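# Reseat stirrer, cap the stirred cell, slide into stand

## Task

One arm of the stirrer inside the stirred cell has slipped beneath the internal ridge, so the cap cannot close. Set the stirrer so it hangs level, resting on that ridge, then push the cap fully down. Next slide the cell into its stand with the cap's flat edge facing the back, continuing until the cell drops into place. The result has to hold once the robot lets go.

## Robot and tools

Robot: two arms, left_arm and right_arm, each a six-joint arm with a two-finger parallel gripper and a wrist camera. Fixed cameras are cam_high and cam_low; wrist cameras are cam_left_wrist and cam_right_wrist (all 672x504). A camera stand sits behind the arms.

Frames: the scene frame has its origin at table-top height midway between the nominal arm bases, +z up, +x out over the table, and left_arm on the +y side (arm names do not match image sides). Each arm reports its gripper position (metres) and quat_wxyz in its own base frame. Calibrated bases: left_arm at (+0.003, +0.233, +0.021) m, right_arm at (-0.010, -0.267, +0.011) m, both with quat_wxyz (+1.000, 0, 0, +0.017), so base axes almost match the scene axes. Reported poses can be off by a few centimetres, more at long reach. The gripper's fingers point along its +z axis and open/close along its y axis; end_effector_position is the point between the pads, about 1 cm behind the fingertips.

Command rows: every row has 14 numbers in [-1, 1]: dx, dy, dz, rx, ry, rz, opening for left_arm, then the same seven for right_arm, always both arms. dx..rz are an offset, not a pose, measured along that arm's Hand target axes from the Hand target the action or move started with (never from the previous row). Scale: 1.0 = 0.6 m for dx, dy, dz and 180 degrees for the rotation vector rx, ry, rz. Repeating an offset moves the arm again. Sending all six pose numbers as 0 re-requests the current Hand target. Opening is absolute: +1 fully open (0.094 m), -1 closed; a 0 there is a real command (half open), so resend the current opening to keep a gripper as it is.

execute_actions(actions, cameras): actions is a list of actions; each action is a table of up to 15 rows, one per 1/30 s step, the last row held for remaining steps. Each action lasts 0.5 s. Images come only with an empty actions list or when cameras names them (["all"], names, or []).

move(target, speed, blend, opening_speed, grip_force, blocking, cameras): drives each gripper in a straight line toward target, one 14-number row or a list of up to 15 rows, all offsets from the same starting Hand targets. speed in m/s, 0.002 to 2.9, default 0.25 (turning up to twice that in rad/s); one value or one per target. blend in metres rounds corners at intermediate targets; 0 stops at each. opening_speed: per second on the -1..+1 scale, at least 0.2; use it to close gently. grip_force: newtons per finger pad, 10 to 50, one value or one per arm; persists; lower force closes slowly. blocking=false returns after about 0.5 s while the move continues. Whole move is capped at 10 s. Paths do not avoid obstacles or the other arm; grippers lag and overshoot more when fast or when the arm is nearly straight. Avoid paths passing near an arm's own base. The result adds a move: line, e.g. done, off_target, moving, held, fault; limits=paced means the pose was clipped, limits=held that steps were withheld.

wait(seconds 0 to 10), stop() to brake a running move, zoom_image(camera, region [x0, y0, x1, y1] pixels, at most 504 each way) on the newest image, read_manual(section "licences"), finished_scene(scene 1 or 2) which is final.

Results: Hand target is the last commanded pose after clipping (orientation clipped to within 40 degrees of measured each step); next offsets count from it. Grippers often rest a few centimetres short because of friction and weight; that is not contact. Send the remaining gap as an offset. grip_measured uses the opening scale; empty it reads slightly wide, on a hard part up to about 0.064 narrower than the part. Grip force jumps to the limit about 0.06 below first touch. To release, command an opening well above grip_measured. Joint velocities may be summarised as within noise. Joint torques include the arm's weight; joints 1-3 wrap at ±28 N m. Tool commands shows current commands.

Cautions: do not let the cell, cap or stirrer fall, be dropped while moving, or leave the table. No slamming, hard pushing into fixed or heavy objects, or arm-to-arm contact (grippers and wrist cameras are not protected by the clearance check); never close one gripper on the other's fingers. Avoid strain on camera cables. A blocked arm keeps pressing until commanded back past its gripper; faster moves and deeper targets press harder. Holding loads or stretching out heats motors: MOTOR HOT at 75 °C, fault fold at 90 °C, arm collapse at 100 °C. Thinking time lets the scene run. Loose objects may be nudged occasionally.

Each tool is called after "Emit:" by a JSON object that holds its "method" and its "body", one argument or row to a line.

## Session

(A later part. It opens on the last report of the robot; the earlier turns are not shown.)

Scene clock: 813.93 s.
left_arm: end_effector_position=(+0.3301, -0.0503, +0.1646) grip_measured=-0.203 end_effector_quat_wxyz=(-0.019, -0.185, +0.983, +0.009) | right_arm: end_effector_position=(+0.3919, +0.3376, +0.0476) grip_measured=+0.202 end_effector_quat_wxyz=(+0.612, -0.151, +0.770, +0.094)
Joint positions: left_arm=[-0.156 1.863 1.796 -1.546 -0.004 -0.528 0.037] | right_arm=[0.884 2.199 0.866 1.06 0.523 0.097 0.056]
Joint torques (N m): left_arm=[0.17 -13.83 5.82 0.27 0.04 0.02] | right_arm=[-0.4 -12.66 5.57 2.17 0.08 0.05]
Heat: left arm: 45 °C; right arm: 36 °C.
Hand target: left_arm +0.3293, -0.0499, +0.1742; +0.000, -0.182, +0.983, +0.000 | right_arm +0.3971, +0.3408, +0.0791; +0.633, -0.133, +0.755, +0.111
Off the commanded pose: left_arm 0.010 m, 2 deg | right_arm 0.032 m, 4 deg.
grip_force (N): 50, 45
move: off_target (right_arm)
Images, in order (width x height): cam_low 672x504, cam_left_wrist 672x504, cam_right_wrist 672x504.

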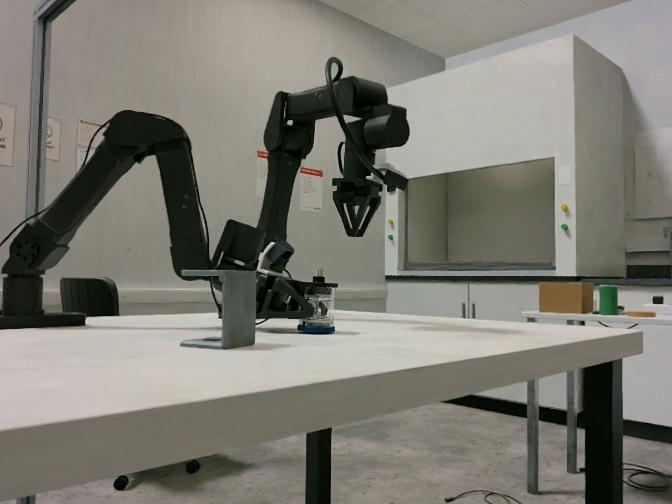

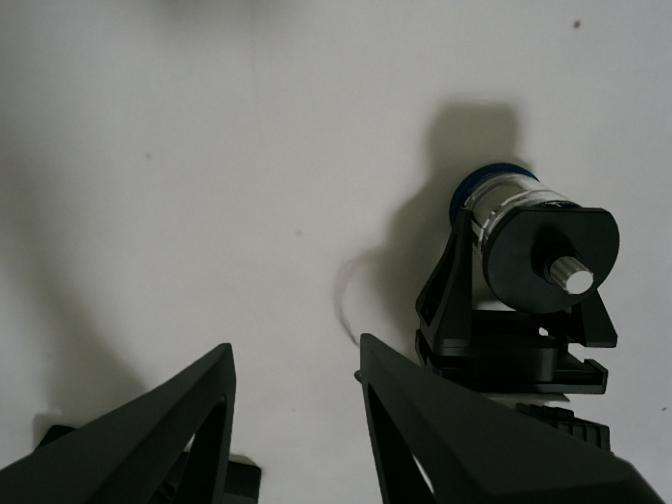

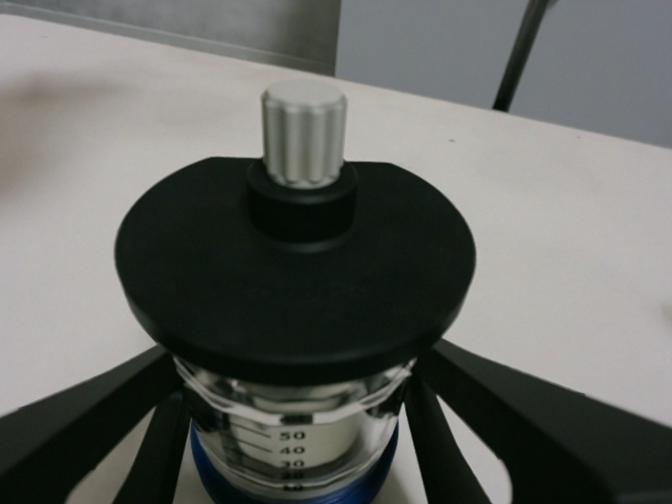

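Emit:
{"method": "move", "body": {
  "target": [0,0,0.0,0,0,0,-0.2,-0.02,0,-0.003,0,0,0,0.05],
  "speed": 0.06,
  "cameras": ["cam_left_wrist","cam_low","cam_right_wrist"]
}}

Emit:
{"method": "zoom_image", "body": {
  "camera": "cam_low",
  "region": [230, 250, 370, 350]
}}

Scene clock: 818.27 s.
left_arm: end_effector_position=(+0.3301, -0.0503, +0.1646) grip_measured=-0.203 end_effector_quat_wxyz=(-0.019, -0.185, +0.983, +0.009) | right_arm: end_effector_position=(+0.3910, +0.3370, +0.0537) grip_measured=+0.202 end_effector_quat_wxyz=(+0.605, -0.156, +0.775, +0.089)
Joint positions: left_arm=[-0.156 1.863 1.796 -1.546 -0.004 -0.528 0.037] | right_arm=[0.884 2.158 0.866 0.998 0.521 0.097 0.056]
Joint torques (N m): left_arm=[0.23 -13.83 5.79 0.28 0.02 0.02] | right_arm=[-0.39 -12.81 5.98 2.35 0.1 0.06]
Heat: left arm: 45 °C; right arm: 37 °C.
Hand target: left_arm +0.3293, -0.0499, +0.1742; +0.000, -0.182, +0.983, +0.000 | right_arm +0.3974, +0.3409, +0.0914; +0.633, -0.133, +0.755, +0.112
Off the commanded pose: left_arm 0.010 m, 2 deg | right_arm 0.038 m, 5 deg.
grip_force (N): 50, 45
move: off_target (right_arm)
Images, in order (width x height): cam_low 672x504, cam_left_wrist 672x504, cam_right_wrist 672x504.

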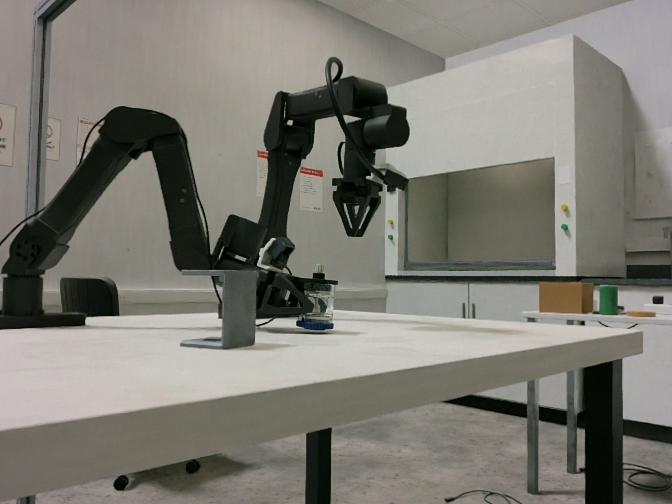

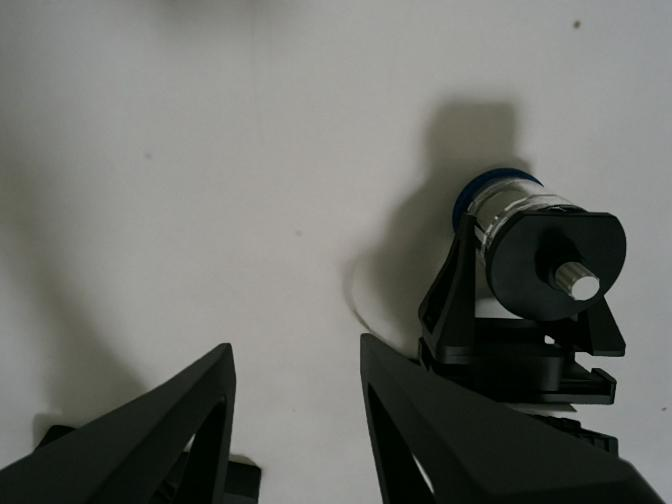

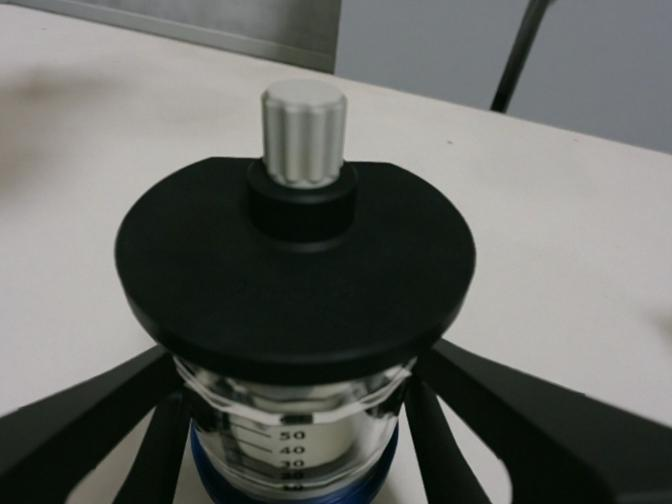

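Scaled by 3.600 from the camera's 672x504 image, which has a finer 960x720 frame.

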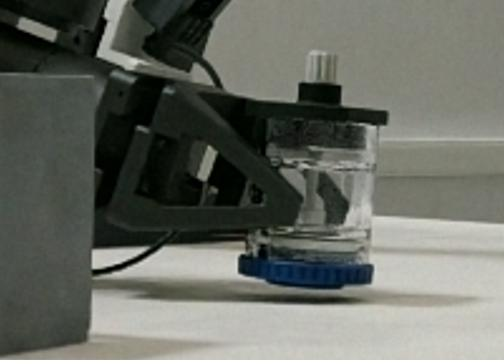

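Emit:
{"method": "move", "body": {
  "target": [
    [0,0,0.0,0,0,0,-0.2,0.042,0,-0.0942,0,0,0,0.05],
    [0,0,0.0,0,0,0,-0.2,0.0622,-0.3767,-0.2047,0,0,0,0.05]
  ],
  "speed": 0.12,
  "blend": [0.03,0],
  "cameras": ["all"]
}}

Emit:
{"method": "zoom_image", "body": {
  "camera": "cam_low",
  "region": [130, 240, 330, 370]
}}

Scene clock: 829.47 s.
left_arm: end_effector_position=(+0.3301, -0.0503, +0.1646) grip_measured=-0.203 end_effector_quat_wxyz=(-0.019, -0.185, +0.983, +0.009) | right_arm: end_effector_position=(+0.3500, +0.0839, +0.0487) grip_measured=+0.202 end_effector_quat_wxyz=(+0.594, -0.127, +0.786, +0.111)
Joint positions: left_arm=[-0.156 1.863 1.796 -1.546 -0.004 -0.528 0.037] | right_arm=[0.129 1.901 0.149 1.473 -0.208 -0.033 0.056]
Joint torques (N m): left_arm=[0.27 -13.81 5.81 0.28 0.02 0.02] | right_arm=[-0.36 -6.76 2.52 2.89 -0.11 -0.06]
Heat: left arm: 45 °C; right arm: 38 °C.
Hand target: left_arm +0.3293, -0.0499, +0.1742; +0.000, -0.182, +0.983, +0.000 | right_arm +0.3548, +0.0850, +0.0758; +0.633, -0.133, +0.755, +0.112
Off the commanded pose: left_arm 0.010 m, 2 deg | right_arm 0.028 m, 6 deg.
grip_force (N): 50, 45
move: off_target (right_arm)

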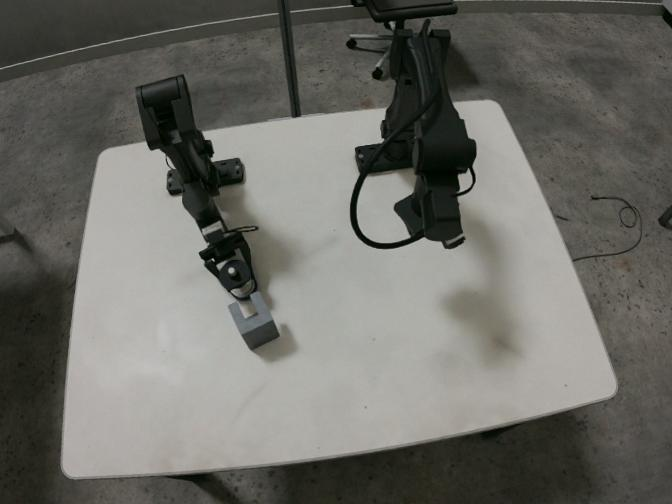

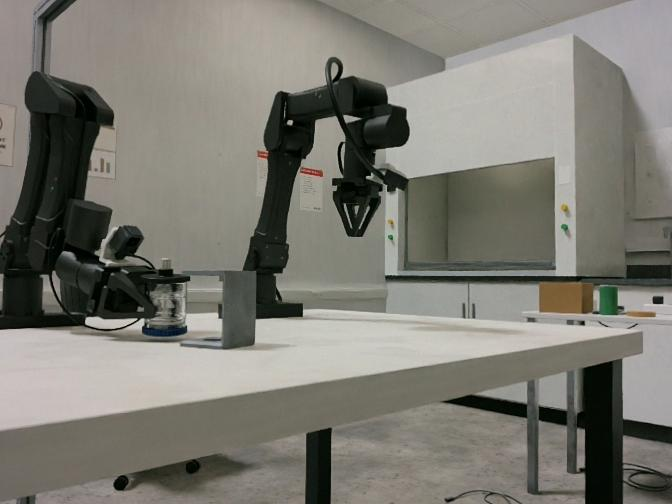

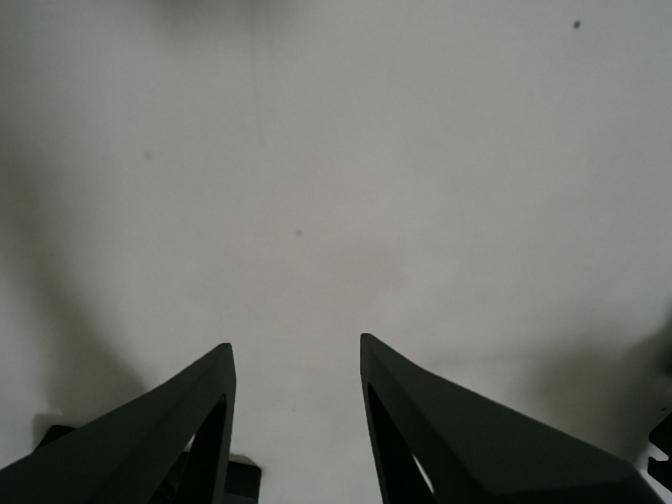

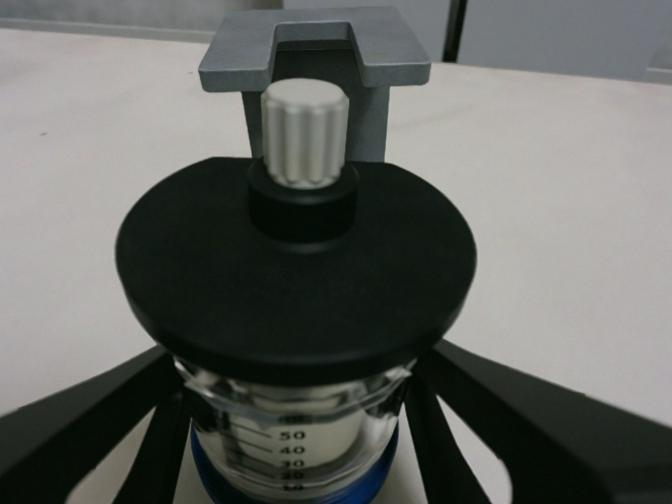

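Scaled by 2.520 from the camera's 672x504 image, which has a finer 960x720 frame.

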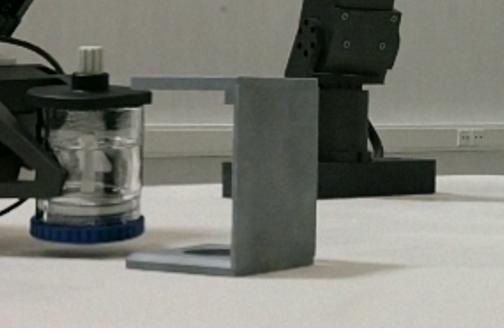

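Emit:
{"method": "move", "body": {
  "target": [0,0,0.0,0,0,0,-0.2,0.003,-0.008,0.025,0,0,0,0.05],
  "speed": 0.05,
  "cameras": ["cam_low","cam_right_wrist"]
}}

Emit:
{"method": "zoom_image", "body": {
  "camera": "cam_low",
  "region": [130, 240, 280, 370]
}}

Scene clock: 839.93 s.
left_arm: end_effector_position=(+0.3301, -0.0503, +0.1646) grip_measured=-0.203 end_effector_quat_wxyz=(-0.019, -0.185, +0.983, +0.009) | right_arm: end_effector_position=(+0.3623, +0.0845, +0.0590) grip_measured=+0.202 end_effector_quat_wxyz=(+0.610, -0.127, +0.774, +0.112)
Joint positions: left_arm=[-0.156 1.863 1.796 -1.546 -0.004 -0.528 0.037] | right_arm=[0.123 1.901 0.189 1.474 -0.216 -0.034 0.056]
Joint torques (N m): left_arm=[0.23 -13.79 5.81 0.28 0.03 0.03] | right_arm=[-0.53 -3.59 4.53 2.76 -0.11 -0.08]
Heat: left arm: 45 °C; right arm: 39 °C.
Hand target: left_arm +0.3293, -0.0499, +0.1742; +0.000, -0.182, +0.983, +0.000 | right_arm +0.3700, +0.0854, +0.0715; +0.633, -0.133, +0.755, +0.111
Off the commanded pose: left_arm 0.010 m, 2 deg | right_arm 0.015 m, 3 deg.
grip_force (N): 50, 45
move: off_target (right_arm)
Images, in order (width x height): cam_low 672x504, cam_right_wrist 672x504.

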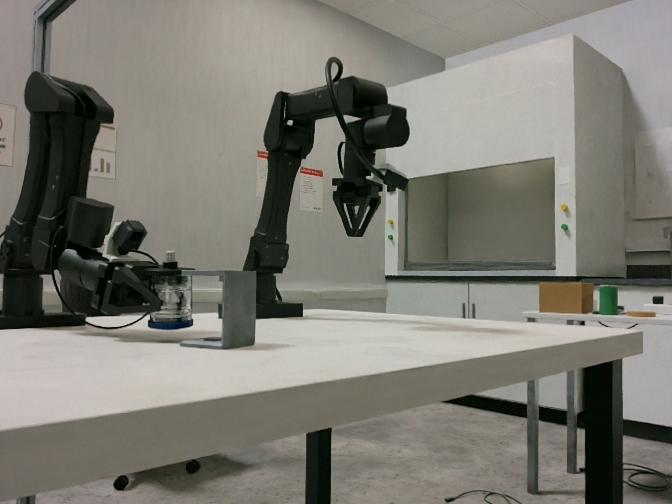

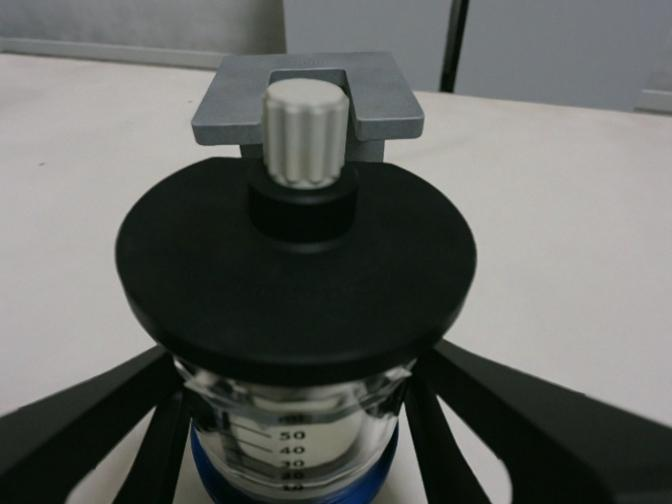

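Scaled by 3.360 from the camera's 672x504 image, which has a finer 960x720 frame.

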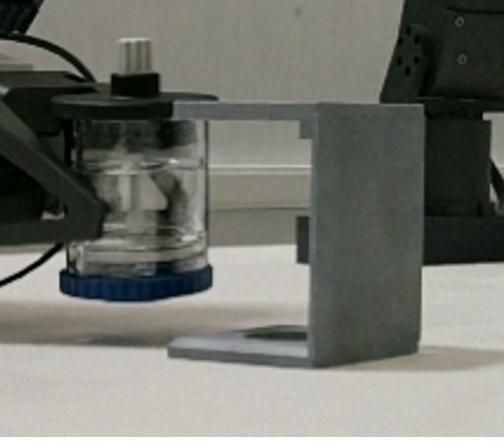

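Emit:
{"method": "move", "body": {
  "target": [0,0,0.0,0,0,0,-0.2,0.02,0,-0.0035,0,0,0,0.05],
  "speed": 0.05,
  "cameras": ["cam_low","cam_right_wrist"]
}}

Emit:
{"method": "zoom_image", "body": {
  "camera": "cam_low",
  "region": [130, 240, 280, 370]
}}

Scene clock: 846.00 s.
left_arm: end_effector_position=(+0.3301, -0.0503, +0.1646) grip_measured=-0.203 end_effector_quat_wxyz=(-0.019, -0.185, +0.983, +0.009) | right_arm: end_effector_position=(+0.3607, +0.0836, +0.0467) grip_measured=+0.202 end_effector_quat_wxyz=(+0.601, -0.129, +0.781, +0.112)
Joint positions: left_arm=[-0.156 1.863 1.796 -1.546 -0.004 -0.528 0.037] | right_arm=[0.118 1.964 0.189 1.514 -0.221 -0.038 0.056]
Joint torques (N m): left_arm=[0.21 -13.83 5.82 0.26 0.01 0.03] | right_arm=[-0.51 -3.85 3.28 2.92 -0.13 -0.08]
Heat: left arm: 45 °C; right arm: 39 °C.
Hand target: left_arm +0.3293, -0.0499, +0.1742; +0.000, -0.182, +0.983, +0.000 | right_arm +0.3661, +0.0840, +0.0601; +0.633, -0.133, +0.755, +0.112
Off the commanded pose: left_arm 0.010 m, 2 deg | right_arm 0.014 m, 5 deg.
joint sent to its limit (right arm) — joint 4 (wrist pitch), upper limit. The joint targets still meet the commanded pose.
grip_force (N): 50, 45
move: off_target (right_arm)
Images, in order (width x height): cam_low 672x504, cam_right_wrist 672x504.

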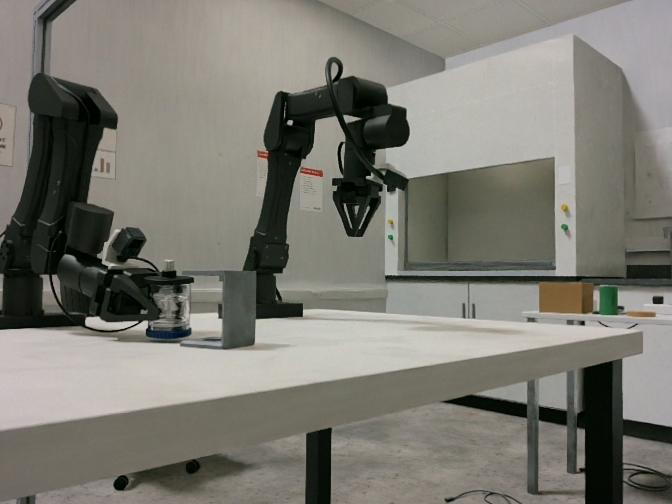

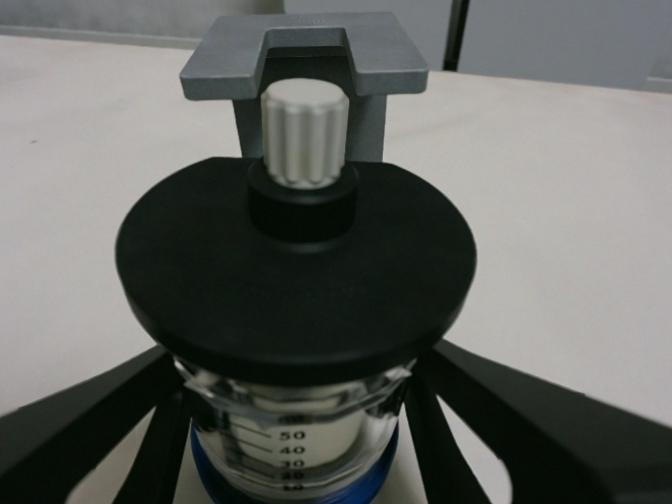

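Scaled by 3.360 from the camera's 672x504 image, which has a finer 960x720 frame.

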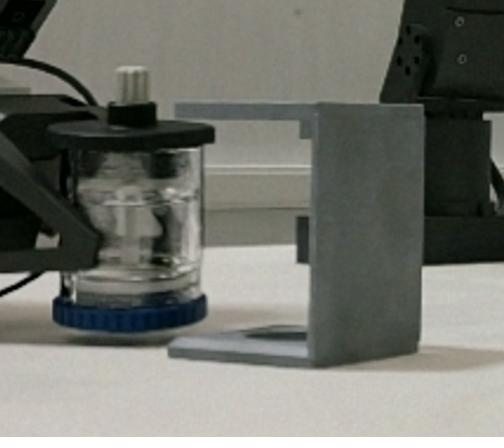

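Emit:
{"method": "move", "body": {
  "target": [0,0,0.0,0,0,0,-0.2,0.002,0,0.035,0,0,0,0.05],
  "speed": 0.05,
  "cameras": ["cam_low","cam_right_wrist"]
}}

Emit:
{"method": "zoom_image", "body": {
  "camera": "cam_low",
  "region": [130, 240, 280, 370]
}}

Scene clock: 851.93 s.
left_arm: end_effector_position=(+0.3301, -0.0503, +0.1646) grip_measured=-0.203 end_effector_quat_wxyz=(-0.019, -0.185, +0.983, +0.009) | right_arm: end_effector_position=(+0.3780, +0.0886, +0.0426) grip_measured=+0.202 end_effector_quat_wxyz=(+0.606, -0.131, +0.776, +0.113)
Joint positions: left_arm=[-0.156 1.863 1.796 -1.546 -0.004 -0.528 0.037] | right_arm=[0.127 2.03 0.26 1.521 -0.218 -0.038 0.056]
Joint torques (N m): left_arm=[0.24 -13.85 5.78 0.28 0.05 0.03] | right_arm=[0.57 -4.16 4.04 2.85 0.03 -0.01]
Heat: left arm: 45 °C; right arm: 40 °C.
Hand target: left_arm +0.3293, -0.0499, +0.1742; +0.000, -0.182, +0.983, +0.000 | right_arm +0.3854, +0.0910, +0.0553; +0.633, -0.133, +0.755, +0.112
Off the commanded pose: left_arm 0.010 m, 2 deg | right_arm 0.015 m, 4 deg.
joint sent to its limit (right arm) — joint 4 (wrist pitch), upper limit. The joint targets still meet the commanded pose.
grip_force (N): 50, 45
move: off_target (right_arm)
Images, in order (width x height): cam_low 672x504, cam_right_wrist 672x504.

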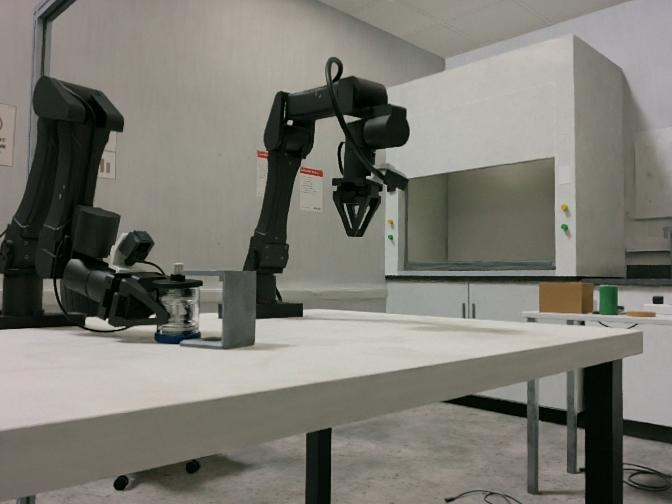

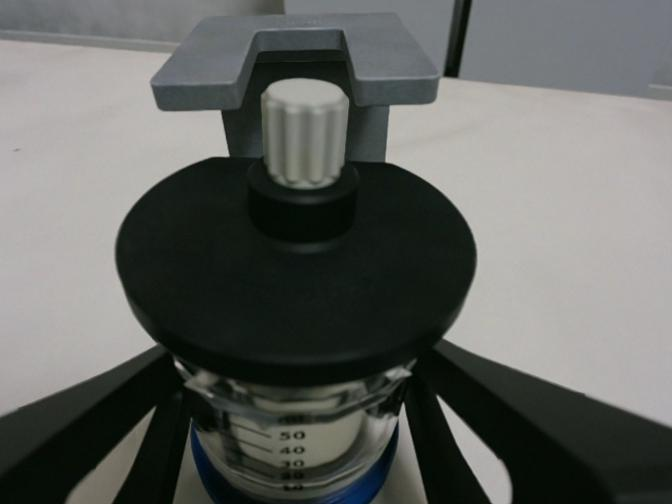

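Scaled by 3.360 from the camera's 672x504 image, which has a finer 960x720 frame.

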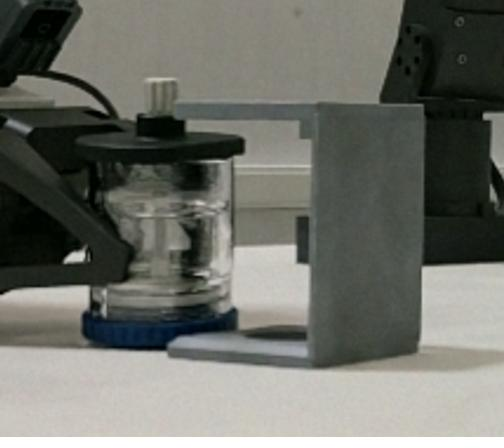

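Emit:
{"method": "move", "body": {
  "target": [0,0,0.0,0,0,0,-0.2,-0.018,0.001,0.004,0,0,0,0.05],
  "speed": 0.05,
  "cameras": ["cam_low","cam_right_wrist"]
}}

Emit:
{"method": "zoom_image", "body": {
  "camera": "cam_low",
  "region": [130, 240, 280, 370]
}}

Scene clock: 859.43 s.
left_arm: end_effector_position=(+0.3301, -0.0503, +0.1646) grip_measured=-0.203 end_effector_quat_wxyz=(-0.019, -0.185, +0.983, +0.009) | right_arm: end_effector_position=(+0.3803, +0.0902, +0.0424) grip_measured=+0.202 end_effector_quat_wxyz=(+0.605, -0.132, +0.778, +0.112)
Joint positions: left_arm=[-0.156 1.863 1.796 -1.546 -0.004 -0.528 0.037] | right_arm=[0.134 2.026 0.27 1.503 -0.211 -0.038 0.056]
Joint torques (N m): left_arm=[0.23 -13.87 5.81 0.27 0.03 0.01] | right_arm=[0.58 -8.24 4.21 2.38 0.02 0.03]
Heat: left arm: 45 °C; right arm: 40 °C.
Hand target: left_arm +0.3293, -0.0499, +0.1742; +0.000, -0.182, +0.983, +0.000 | right_arm +0.3892, +0.0929, +0.0654; +0.633, -0.133, +0.755, +0.112
Off the commanded pose: left_arm 0.010 m, 2 deg | right_arm 0.025 m, 4 deg.
grip_force (N): 50, 45
move: off_target (right_arm)
Images, in order (width x height): cam_low 672x504, cam_right_wrist 672x504.

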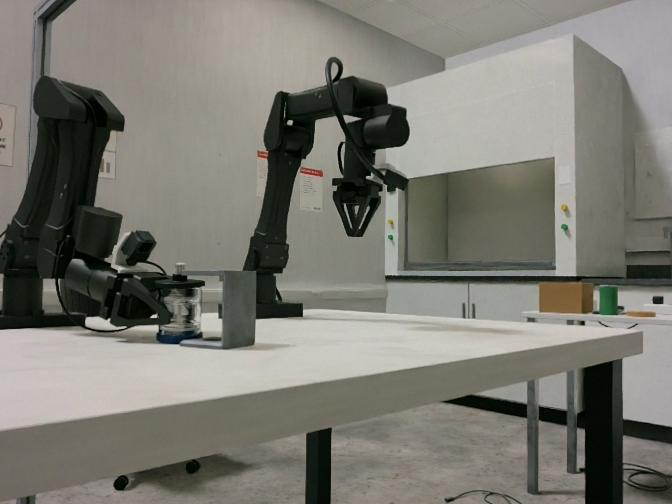

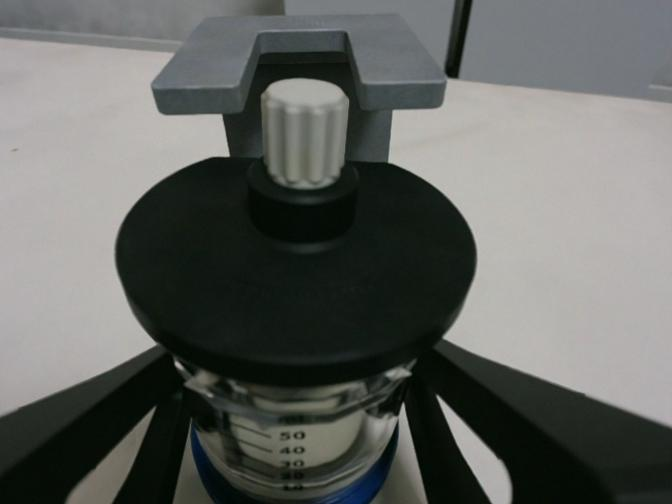

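Scaled by 3.360 from the camera's 672x504 image, which has a finer 960x720 frame.

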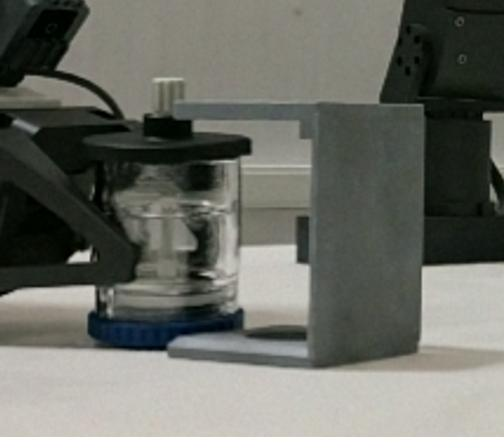

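Emit:
{"method": "move", "body": {
  "target": [0,0,0.0,0,0,0,-0.2,-0.015,0.000,-0.006,0,0,0,0.05],
  "speed": 0.05,
  "cameras": ["cam_low","cam_right_wrist"]
}}

Emit:
{"method": "zoom_image", "body": {
  "camera": "cam_low",
  "region": [130, 240, 280, 370]
}}

Scene clock: 862.80 s.
left_arm: end_effector_position=(+0.3301, -0.0503, +0.1646) grip_measured=-0.203 end_effector_quat_wxyz=(-0.019, -0.185, +0.983, +0.009) | right_arm: end_effector_position=(+0.3807, +0.0902, +0.0504) grip_measured=+0.202 end_effector_quat_wxyz=(+0.603, -0.132, +0.779, +0.112)
Joint positions: left_arm=[-0.156 1.863 1.796 -1.546 -0.004 -0.528 0.037] | right_arm=[0.134 1.956 0.27 1.429 -0.21 -0.038 0.056]
Joint torques (N m): left_arm=[0.21 -13.79 5.79 0.26 0.04 0.04] | right_arm=[0.42 -8.17 3.88 2.49 0.01 0.02]
Heat: left arm: 45 °C; right arm: 40 °C.
Hand target: left_arm +0.3293, -0.0499, +0.1742; +0.000, -0.182, +0.983, +0.000 | right_arm +0.3873, +0.0922, +0.0749; +0.633, -0.133, +0.755, +0.111
Off the commanded pose: left_arm 0.010 m, 2 deg | right_arm 0.025 m, 4 deg.
grip_force (N): 50, 45
move: off_target (right_arm)
Images, in order (width x height): cam_low 672x504, cam_right_wrist 672x504.

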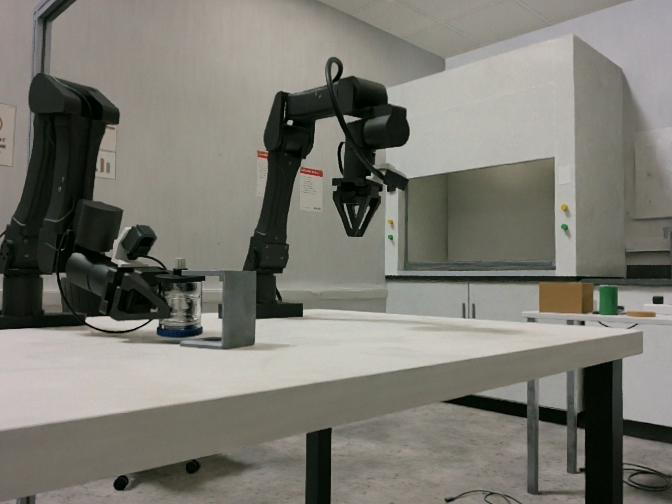

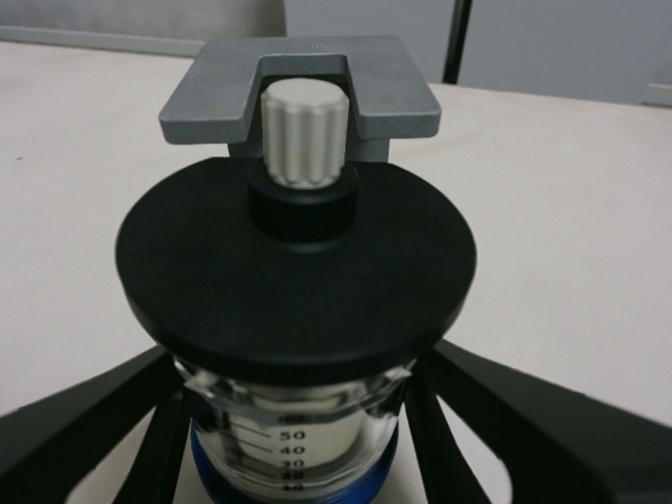

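Scaled by 3.360 from the camera's 672x504 image, which has a finer 960x720 frame.

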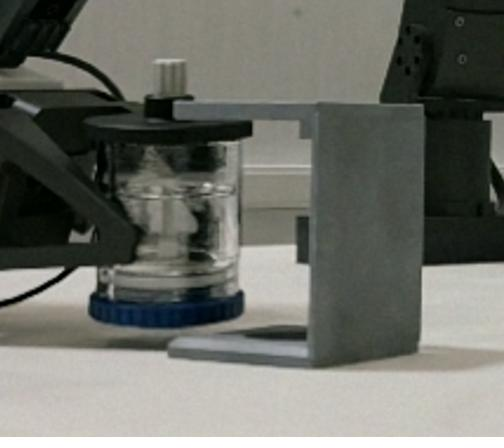

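Emit:
{"method": "move", "body": {
  "target": [0,0,0.0,0,0,0,-0.2,-0.002,0.0015,0.04,0,0,0,0.05],
  "speed": 0.05,
  "cameras": ["cam_low","cam_right_wrist"]
}}

Emit:
{"method": "zoom_image", "body": {
  "camera": "cam_low",
  "region": [130, 240, 280, 370]
}}

Scene clock: 867.27 s.
left_arm: end_effector_position=(+0.3301, -0.0503, +0.1646) grip_measured=-0.203 end_effector_quat_wxyz=(-0.019, -0.185, +0.983, +0.009) | right_arm: end_effector_position=(+0.4016, +0.0986, +0.0615) grip_measured=+0.202 end_effector_quat_wxyz=(+0.615, -0.134, +0.769, +0.110)
Joint positions: left_arm=[-0.156 1.863 1.796 -1.546 -0.004 -0.528 0.037] | right_arm=[0.156 1.956 0.351 1.381 -0.189 -0.038 0.056]
Joint torques (N m): left_arm=[0.27 -13.79 5.76 0.27 0.05 0.04] | right_arm=[0.55 -4.94 5.49 2.53 0.04 0.07]
Heat: left arm: 45 °C; right arm: 40 °C.
Hand target: left_arm +0.3293, -0.0499, +0.1742; +0.000, -0.182, +0.983, +0.000 | right_arm +0.4094, +0.1013, +0.0720; +0.633, -0.133, +0.755, +0.112
Off the commanded pose: left_arm 0.010 m, 2 deg | right_arm 0.013 m, 3 deg.
grip_force (N): 50, 45
move: off_target (right_arm)
Images, in order (width x height): cam_low 672x504, cam_right_wrist 672x504.

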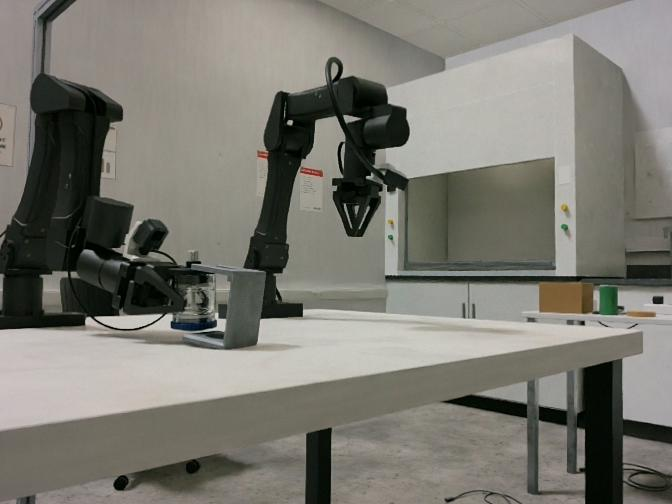

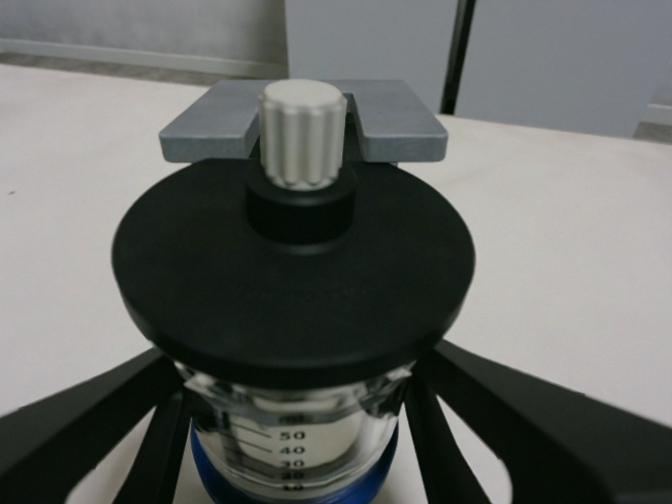

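Scaled by 3.360 from the camera's 672x504 image, which has a finer 960x720 frame.

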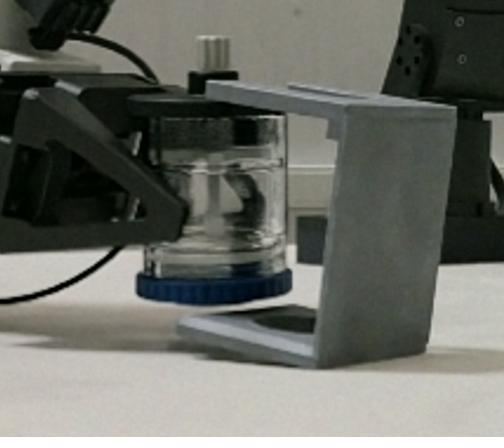

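Emit:
{"method": "move", "body": {
  "target": [0,0,0.0,0,0,0,-0.2,0.028,0.0,0.0,0,0,0,0.05],
  "speed": 0.04,
  "cameras": ["cam_low","cam_right_wrist"]
}}

Emit:
{"method": "zoom_image", "body": {
  "camera": "cam_low",
  "region": [130, 240, 280, 370]
}}

Scene clock: 870.97 s.
left_arm: end_effector_position=(+0.3301, -0.0503, +0.1646) grip_measured=-0.203 end_effector_quat_wxyz=(-0.019, -0.185, +0.983, +0.009) | right_arm: end_effector_position=(+0.3999, +0.0983, +0.0436) grip_measured=+0.202 end_effector_quat_wxyz=(+0.610, -0.134, +0.773, +0.110)
Joint positions: left_arm=[-0.156 1.863 1.796 -1.546 -0.004 -0.528 0.037] | right_arm=[0.156 2.051 0.351 1.461 -0.189 -0.038 0.056]
Joint torques (N m): left_arm=[0.29 -13.83 5.85 0.28 0.04 0.02] | right_arm=[0.36 -4.68 4.34 2.84 0.02 0.06]
Heat: left arm: 45 °C; right arm: 40 °C.
Hand target: left_arm +0.3293, -0.0499, +0.1742; +0.000, -0.182, +0.983, +0.000 | right_arm +0.4067, +0.1004, +0.0555; +0.633, -0.133, +0.755, +0.112
Off the commanded pose: left_arm 0.010 m, 2 deg | right_arm 0.014 m, 3 deg.
grip_force (N): 50, 45
move: off_target (right_arm)
Images, in order (width x height): cam_low 672x504, cam_right_wrist 672x504.

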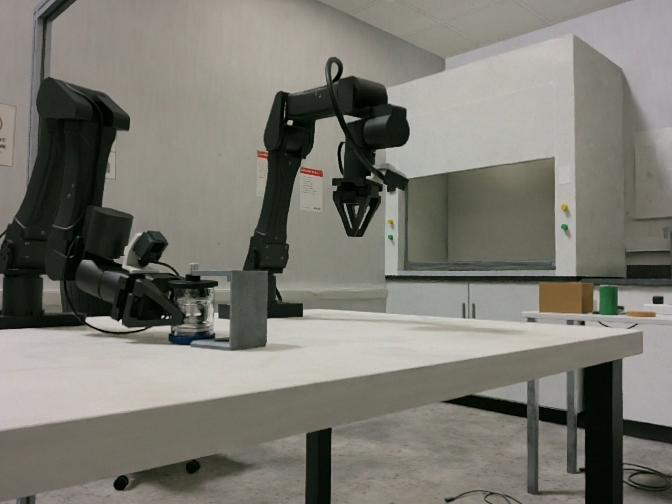

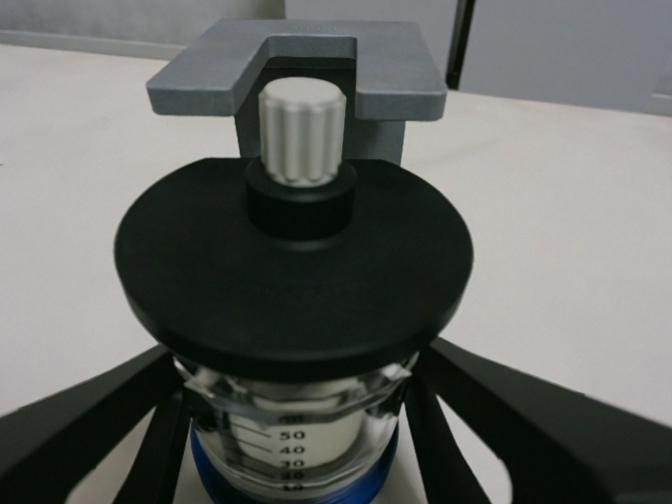

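Scaled by 3.360 from the camera's 672x504 image, which has a finer 960x720 frame.

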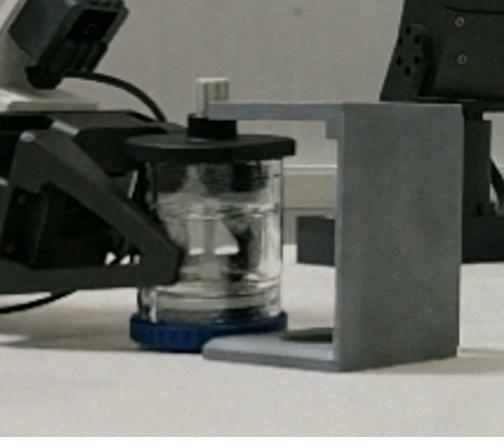

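Emit:
{"method": "move", "body": {
  "target": [0,0,0.0,0,0,0,-0.2,-0.018,0.0067,-0.015,0.0383,0,0.0068,0.05],
  "speed": 0.04,
  "cameras": ["cam_low","cam_right_wrist"]
}}

Emit:
{"method": "zoom_image", "body": {
  "camera": "cam_low",
  "region": [130, 240, 280, 370]
}}

Scene clock: 882.30 s.
left_arm: end_effector_position=(+0.3301, -0.0503, +0.1646) grip_measured=-0.203 end_effector_quat_wxyz=(-0.019, -0.185, +0.983, +0.009) | right_arm: end_effector_position=(+0.3960, +0.0999, +0.0441) grip_measured=+0.202 end_effector_quat_wxyz=(+0.612, -0.093, +0.782, +0.068)
Joint positions: left_arm=[-0.156 1.863 1.796 -1.546 -0.004 -0.528 0.037] | right_arm=[0.257 2.029 0.331 1.454 0.027 -0.002 0.056]
Joint torques (N m): left_arm=[0.21 -13.82 5.85 0.27 0.02 0.03] | right_arm=[0.55 -8.94 2.74 2.51 0.08 0.11]
Heat: left arm: 45 °C; right arm: 43 °C.
Hand target: left_arm +0.3293, -0.0499, +0.1742; +0.000, -0.182, +0.983, +0.000 | right_arm +0.3987, +0.1016, +0.0675; +0.638, -0.086, +0.761, +0.073
Off the commanded pose: left_arm 0.010 m, 2 deg | right_arm 0.024 m, 4 deg.
grip_force (N): 50, 45
move: off_target (right_arm)
Images, in order (width x height): cam_low 672x504, cam_right_wrist 672x504.

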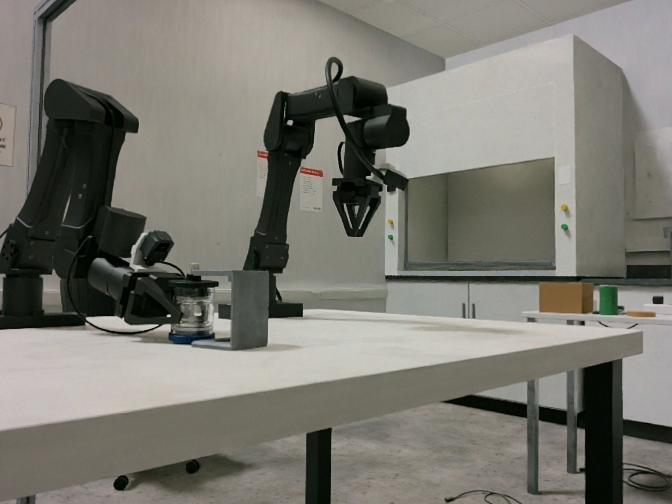

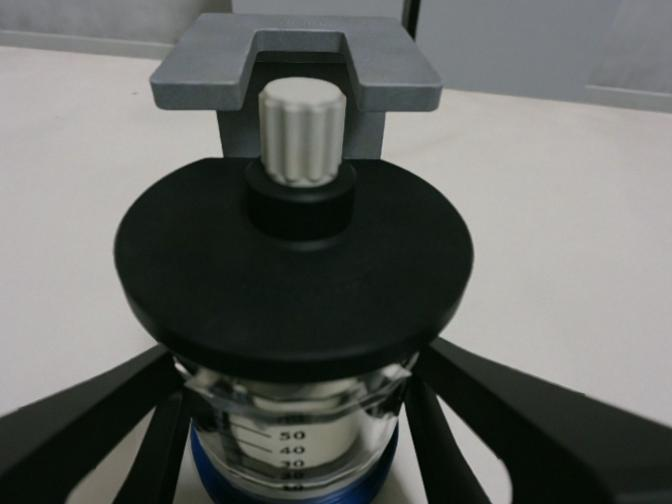

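Scaled by 3.360 from the camera's 672x504 image, which has a finer 960x720 frame.

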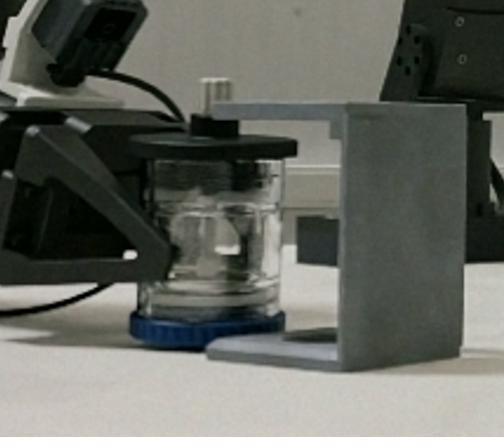

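Emit:
{"method": "move", "body": {
  "target": [0,0,0.0,0,0,0,-0.2,-0.013,0.003,-0.004,0.0137,0,0.0024,0.05],
  "speed": 0.03,
  "cameras": ["cam_low","cam_right_wrist"]
}}

Emit:
{"method": "zoom_image", "body": {
  "camera": "cam_low",
  "region": [130, 240, 280, 370]
}}

Scene clock: 888.17 s.
left_arm: end_effector_position=(+0.3301, -0.0503, +0.1646) grip_measured=-0.203 end_effector_quat_wxyz=(-0.019, -0.185, +0.983, +0.009) | right_arm: end_effector_position=(+0.3954, +0.1019, +0.0525) grip_measured=+0.202 end_effector_quat_wxyz=(+0.614, -0.079, +0.784, +0.052)
Joint positions: left_arm=[-0.156 1.863 1.796 -1.546 -0.004 -0.528 0.037] | right_arm=[0.298 1.972 0.331 1.397 0.109 0.012 0.056]
Joint torques (N m): left_arm=[0.23 -13.83 5.79 0.26 0.03 0.03] | right_arm=[0.55 -8.8 2.92 2.51 0.11 0.11]
Heat: left arm: 45 °C; right arm: 42 °C.
Hand target: left_arm +0.3293, -0.0499, +0.1742; +0.000, -0.182, +0.983, +0.000 | right_arm +0.3973, +0.1033, +0.0756; +0.640, -0.070, +0.763, +0.059
Off the commanded pose: left_arm 0.010 m, 2 deg | right_arm 0.023 m, 4 deg.
grip_force (N): 50, 45
move: off_target (right_arm)
Images, in order (width x height): cam_low 672x504, cam_right_wrist 672x504.

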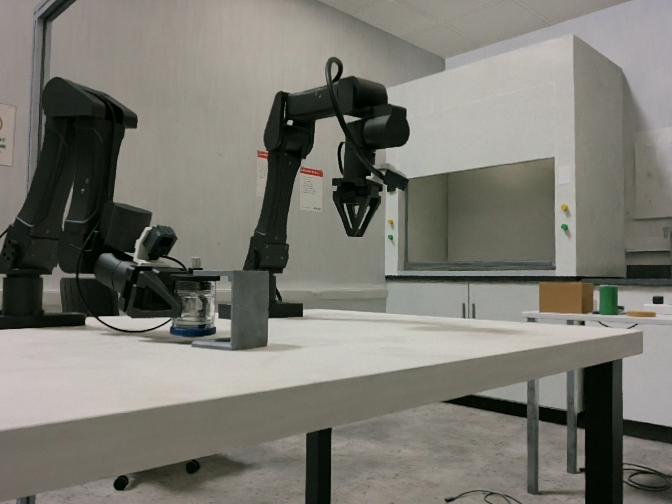

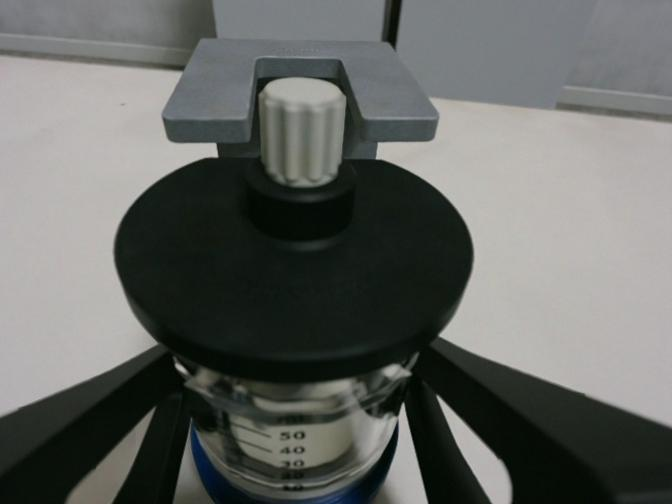

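Scaled by 3.360 from the camera's 672x504 image, which has a finer 960x720 frame.

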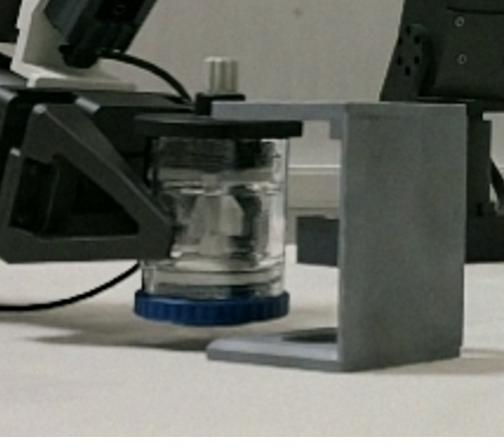

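Emit:
{"method": "move", "body": {
  "target": [0,0,0.0,0,0,0,-0.2,0.0212,0.0,0.024,0,0,0,0.05],
  "speed": 0.03,
  "cameras": ["cam_low","cam_right_wrist"]
}}

Emit:
{"method": "zoom_image", "body": {
  "camera": "cam_low",
  "region": [130, 240, 280, 370]
}}

Scene clock: 896.27 s.
left_arm: end_effector_position=(+0.3301, -0.0503, +0.1646) grip_measured=-0.203 end_effector_quat_wxyz=(-0.019, -0.185, +0.983, +0.009) | right_arm: end_effector_position=(+0.3997, +0.1032, +0.0454) grip_measured=+0.202 end_effector_quat_wxyz=(+0.613, -0.079, +0.785, +0.052)
Joint positions: left_arm=[-0.156 1.863 1.796 -1.546 -0.004 -0.528 0.037] | right_arm=[0.298 2.02 0.351 1.42 0.11 0.012 0.056]
Joint torques (N m): left_arm=[0.21 -13.79 5.79 0.29 0.03 0.01] | right_arm=[0.02 -4.67 5.08 2.87 0.06 0.1]
Heat: left arm: 45 °C; right arm: 43 °C.
Hand target: left_arm +0.3293, -0.0499, +0.1742; +0.000, -0.182, +0.983, +0.000 | right_arm +0.4091, +0.1055, +0.0607; +0.640, -0.070, +0.763, +0.059
Off the commanded pose: left_arm 0.010 m, 2 deg | right_arm 0.018 m, 4 deg.
grip_force (N): 50, 45
move: off_target (right_arm)
Images, in order (width x height): cam_low 672x504, cam_right_wrist 672x504.

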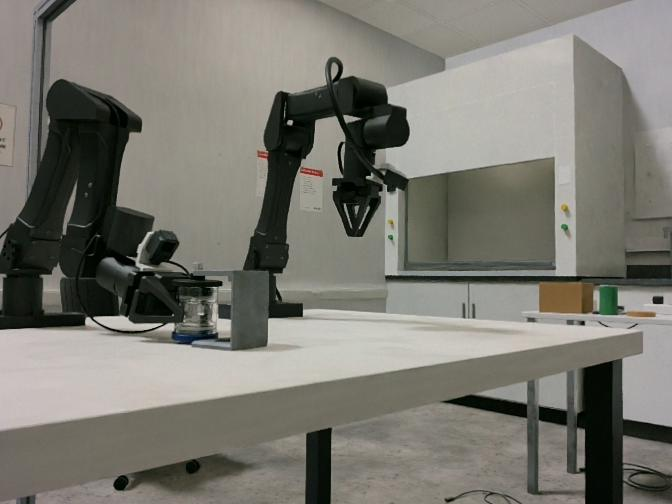

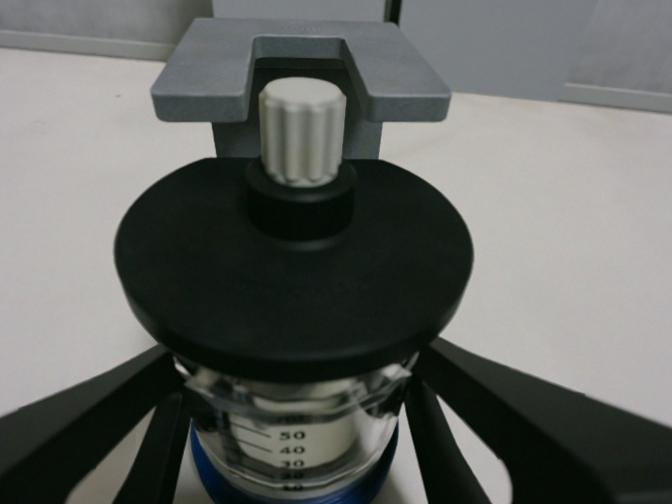

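Scaled by 3.360 from the camera's 672x504 image, which has a finer 960x720 frame.

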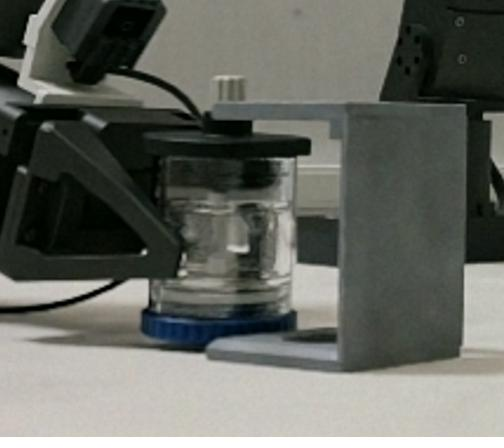

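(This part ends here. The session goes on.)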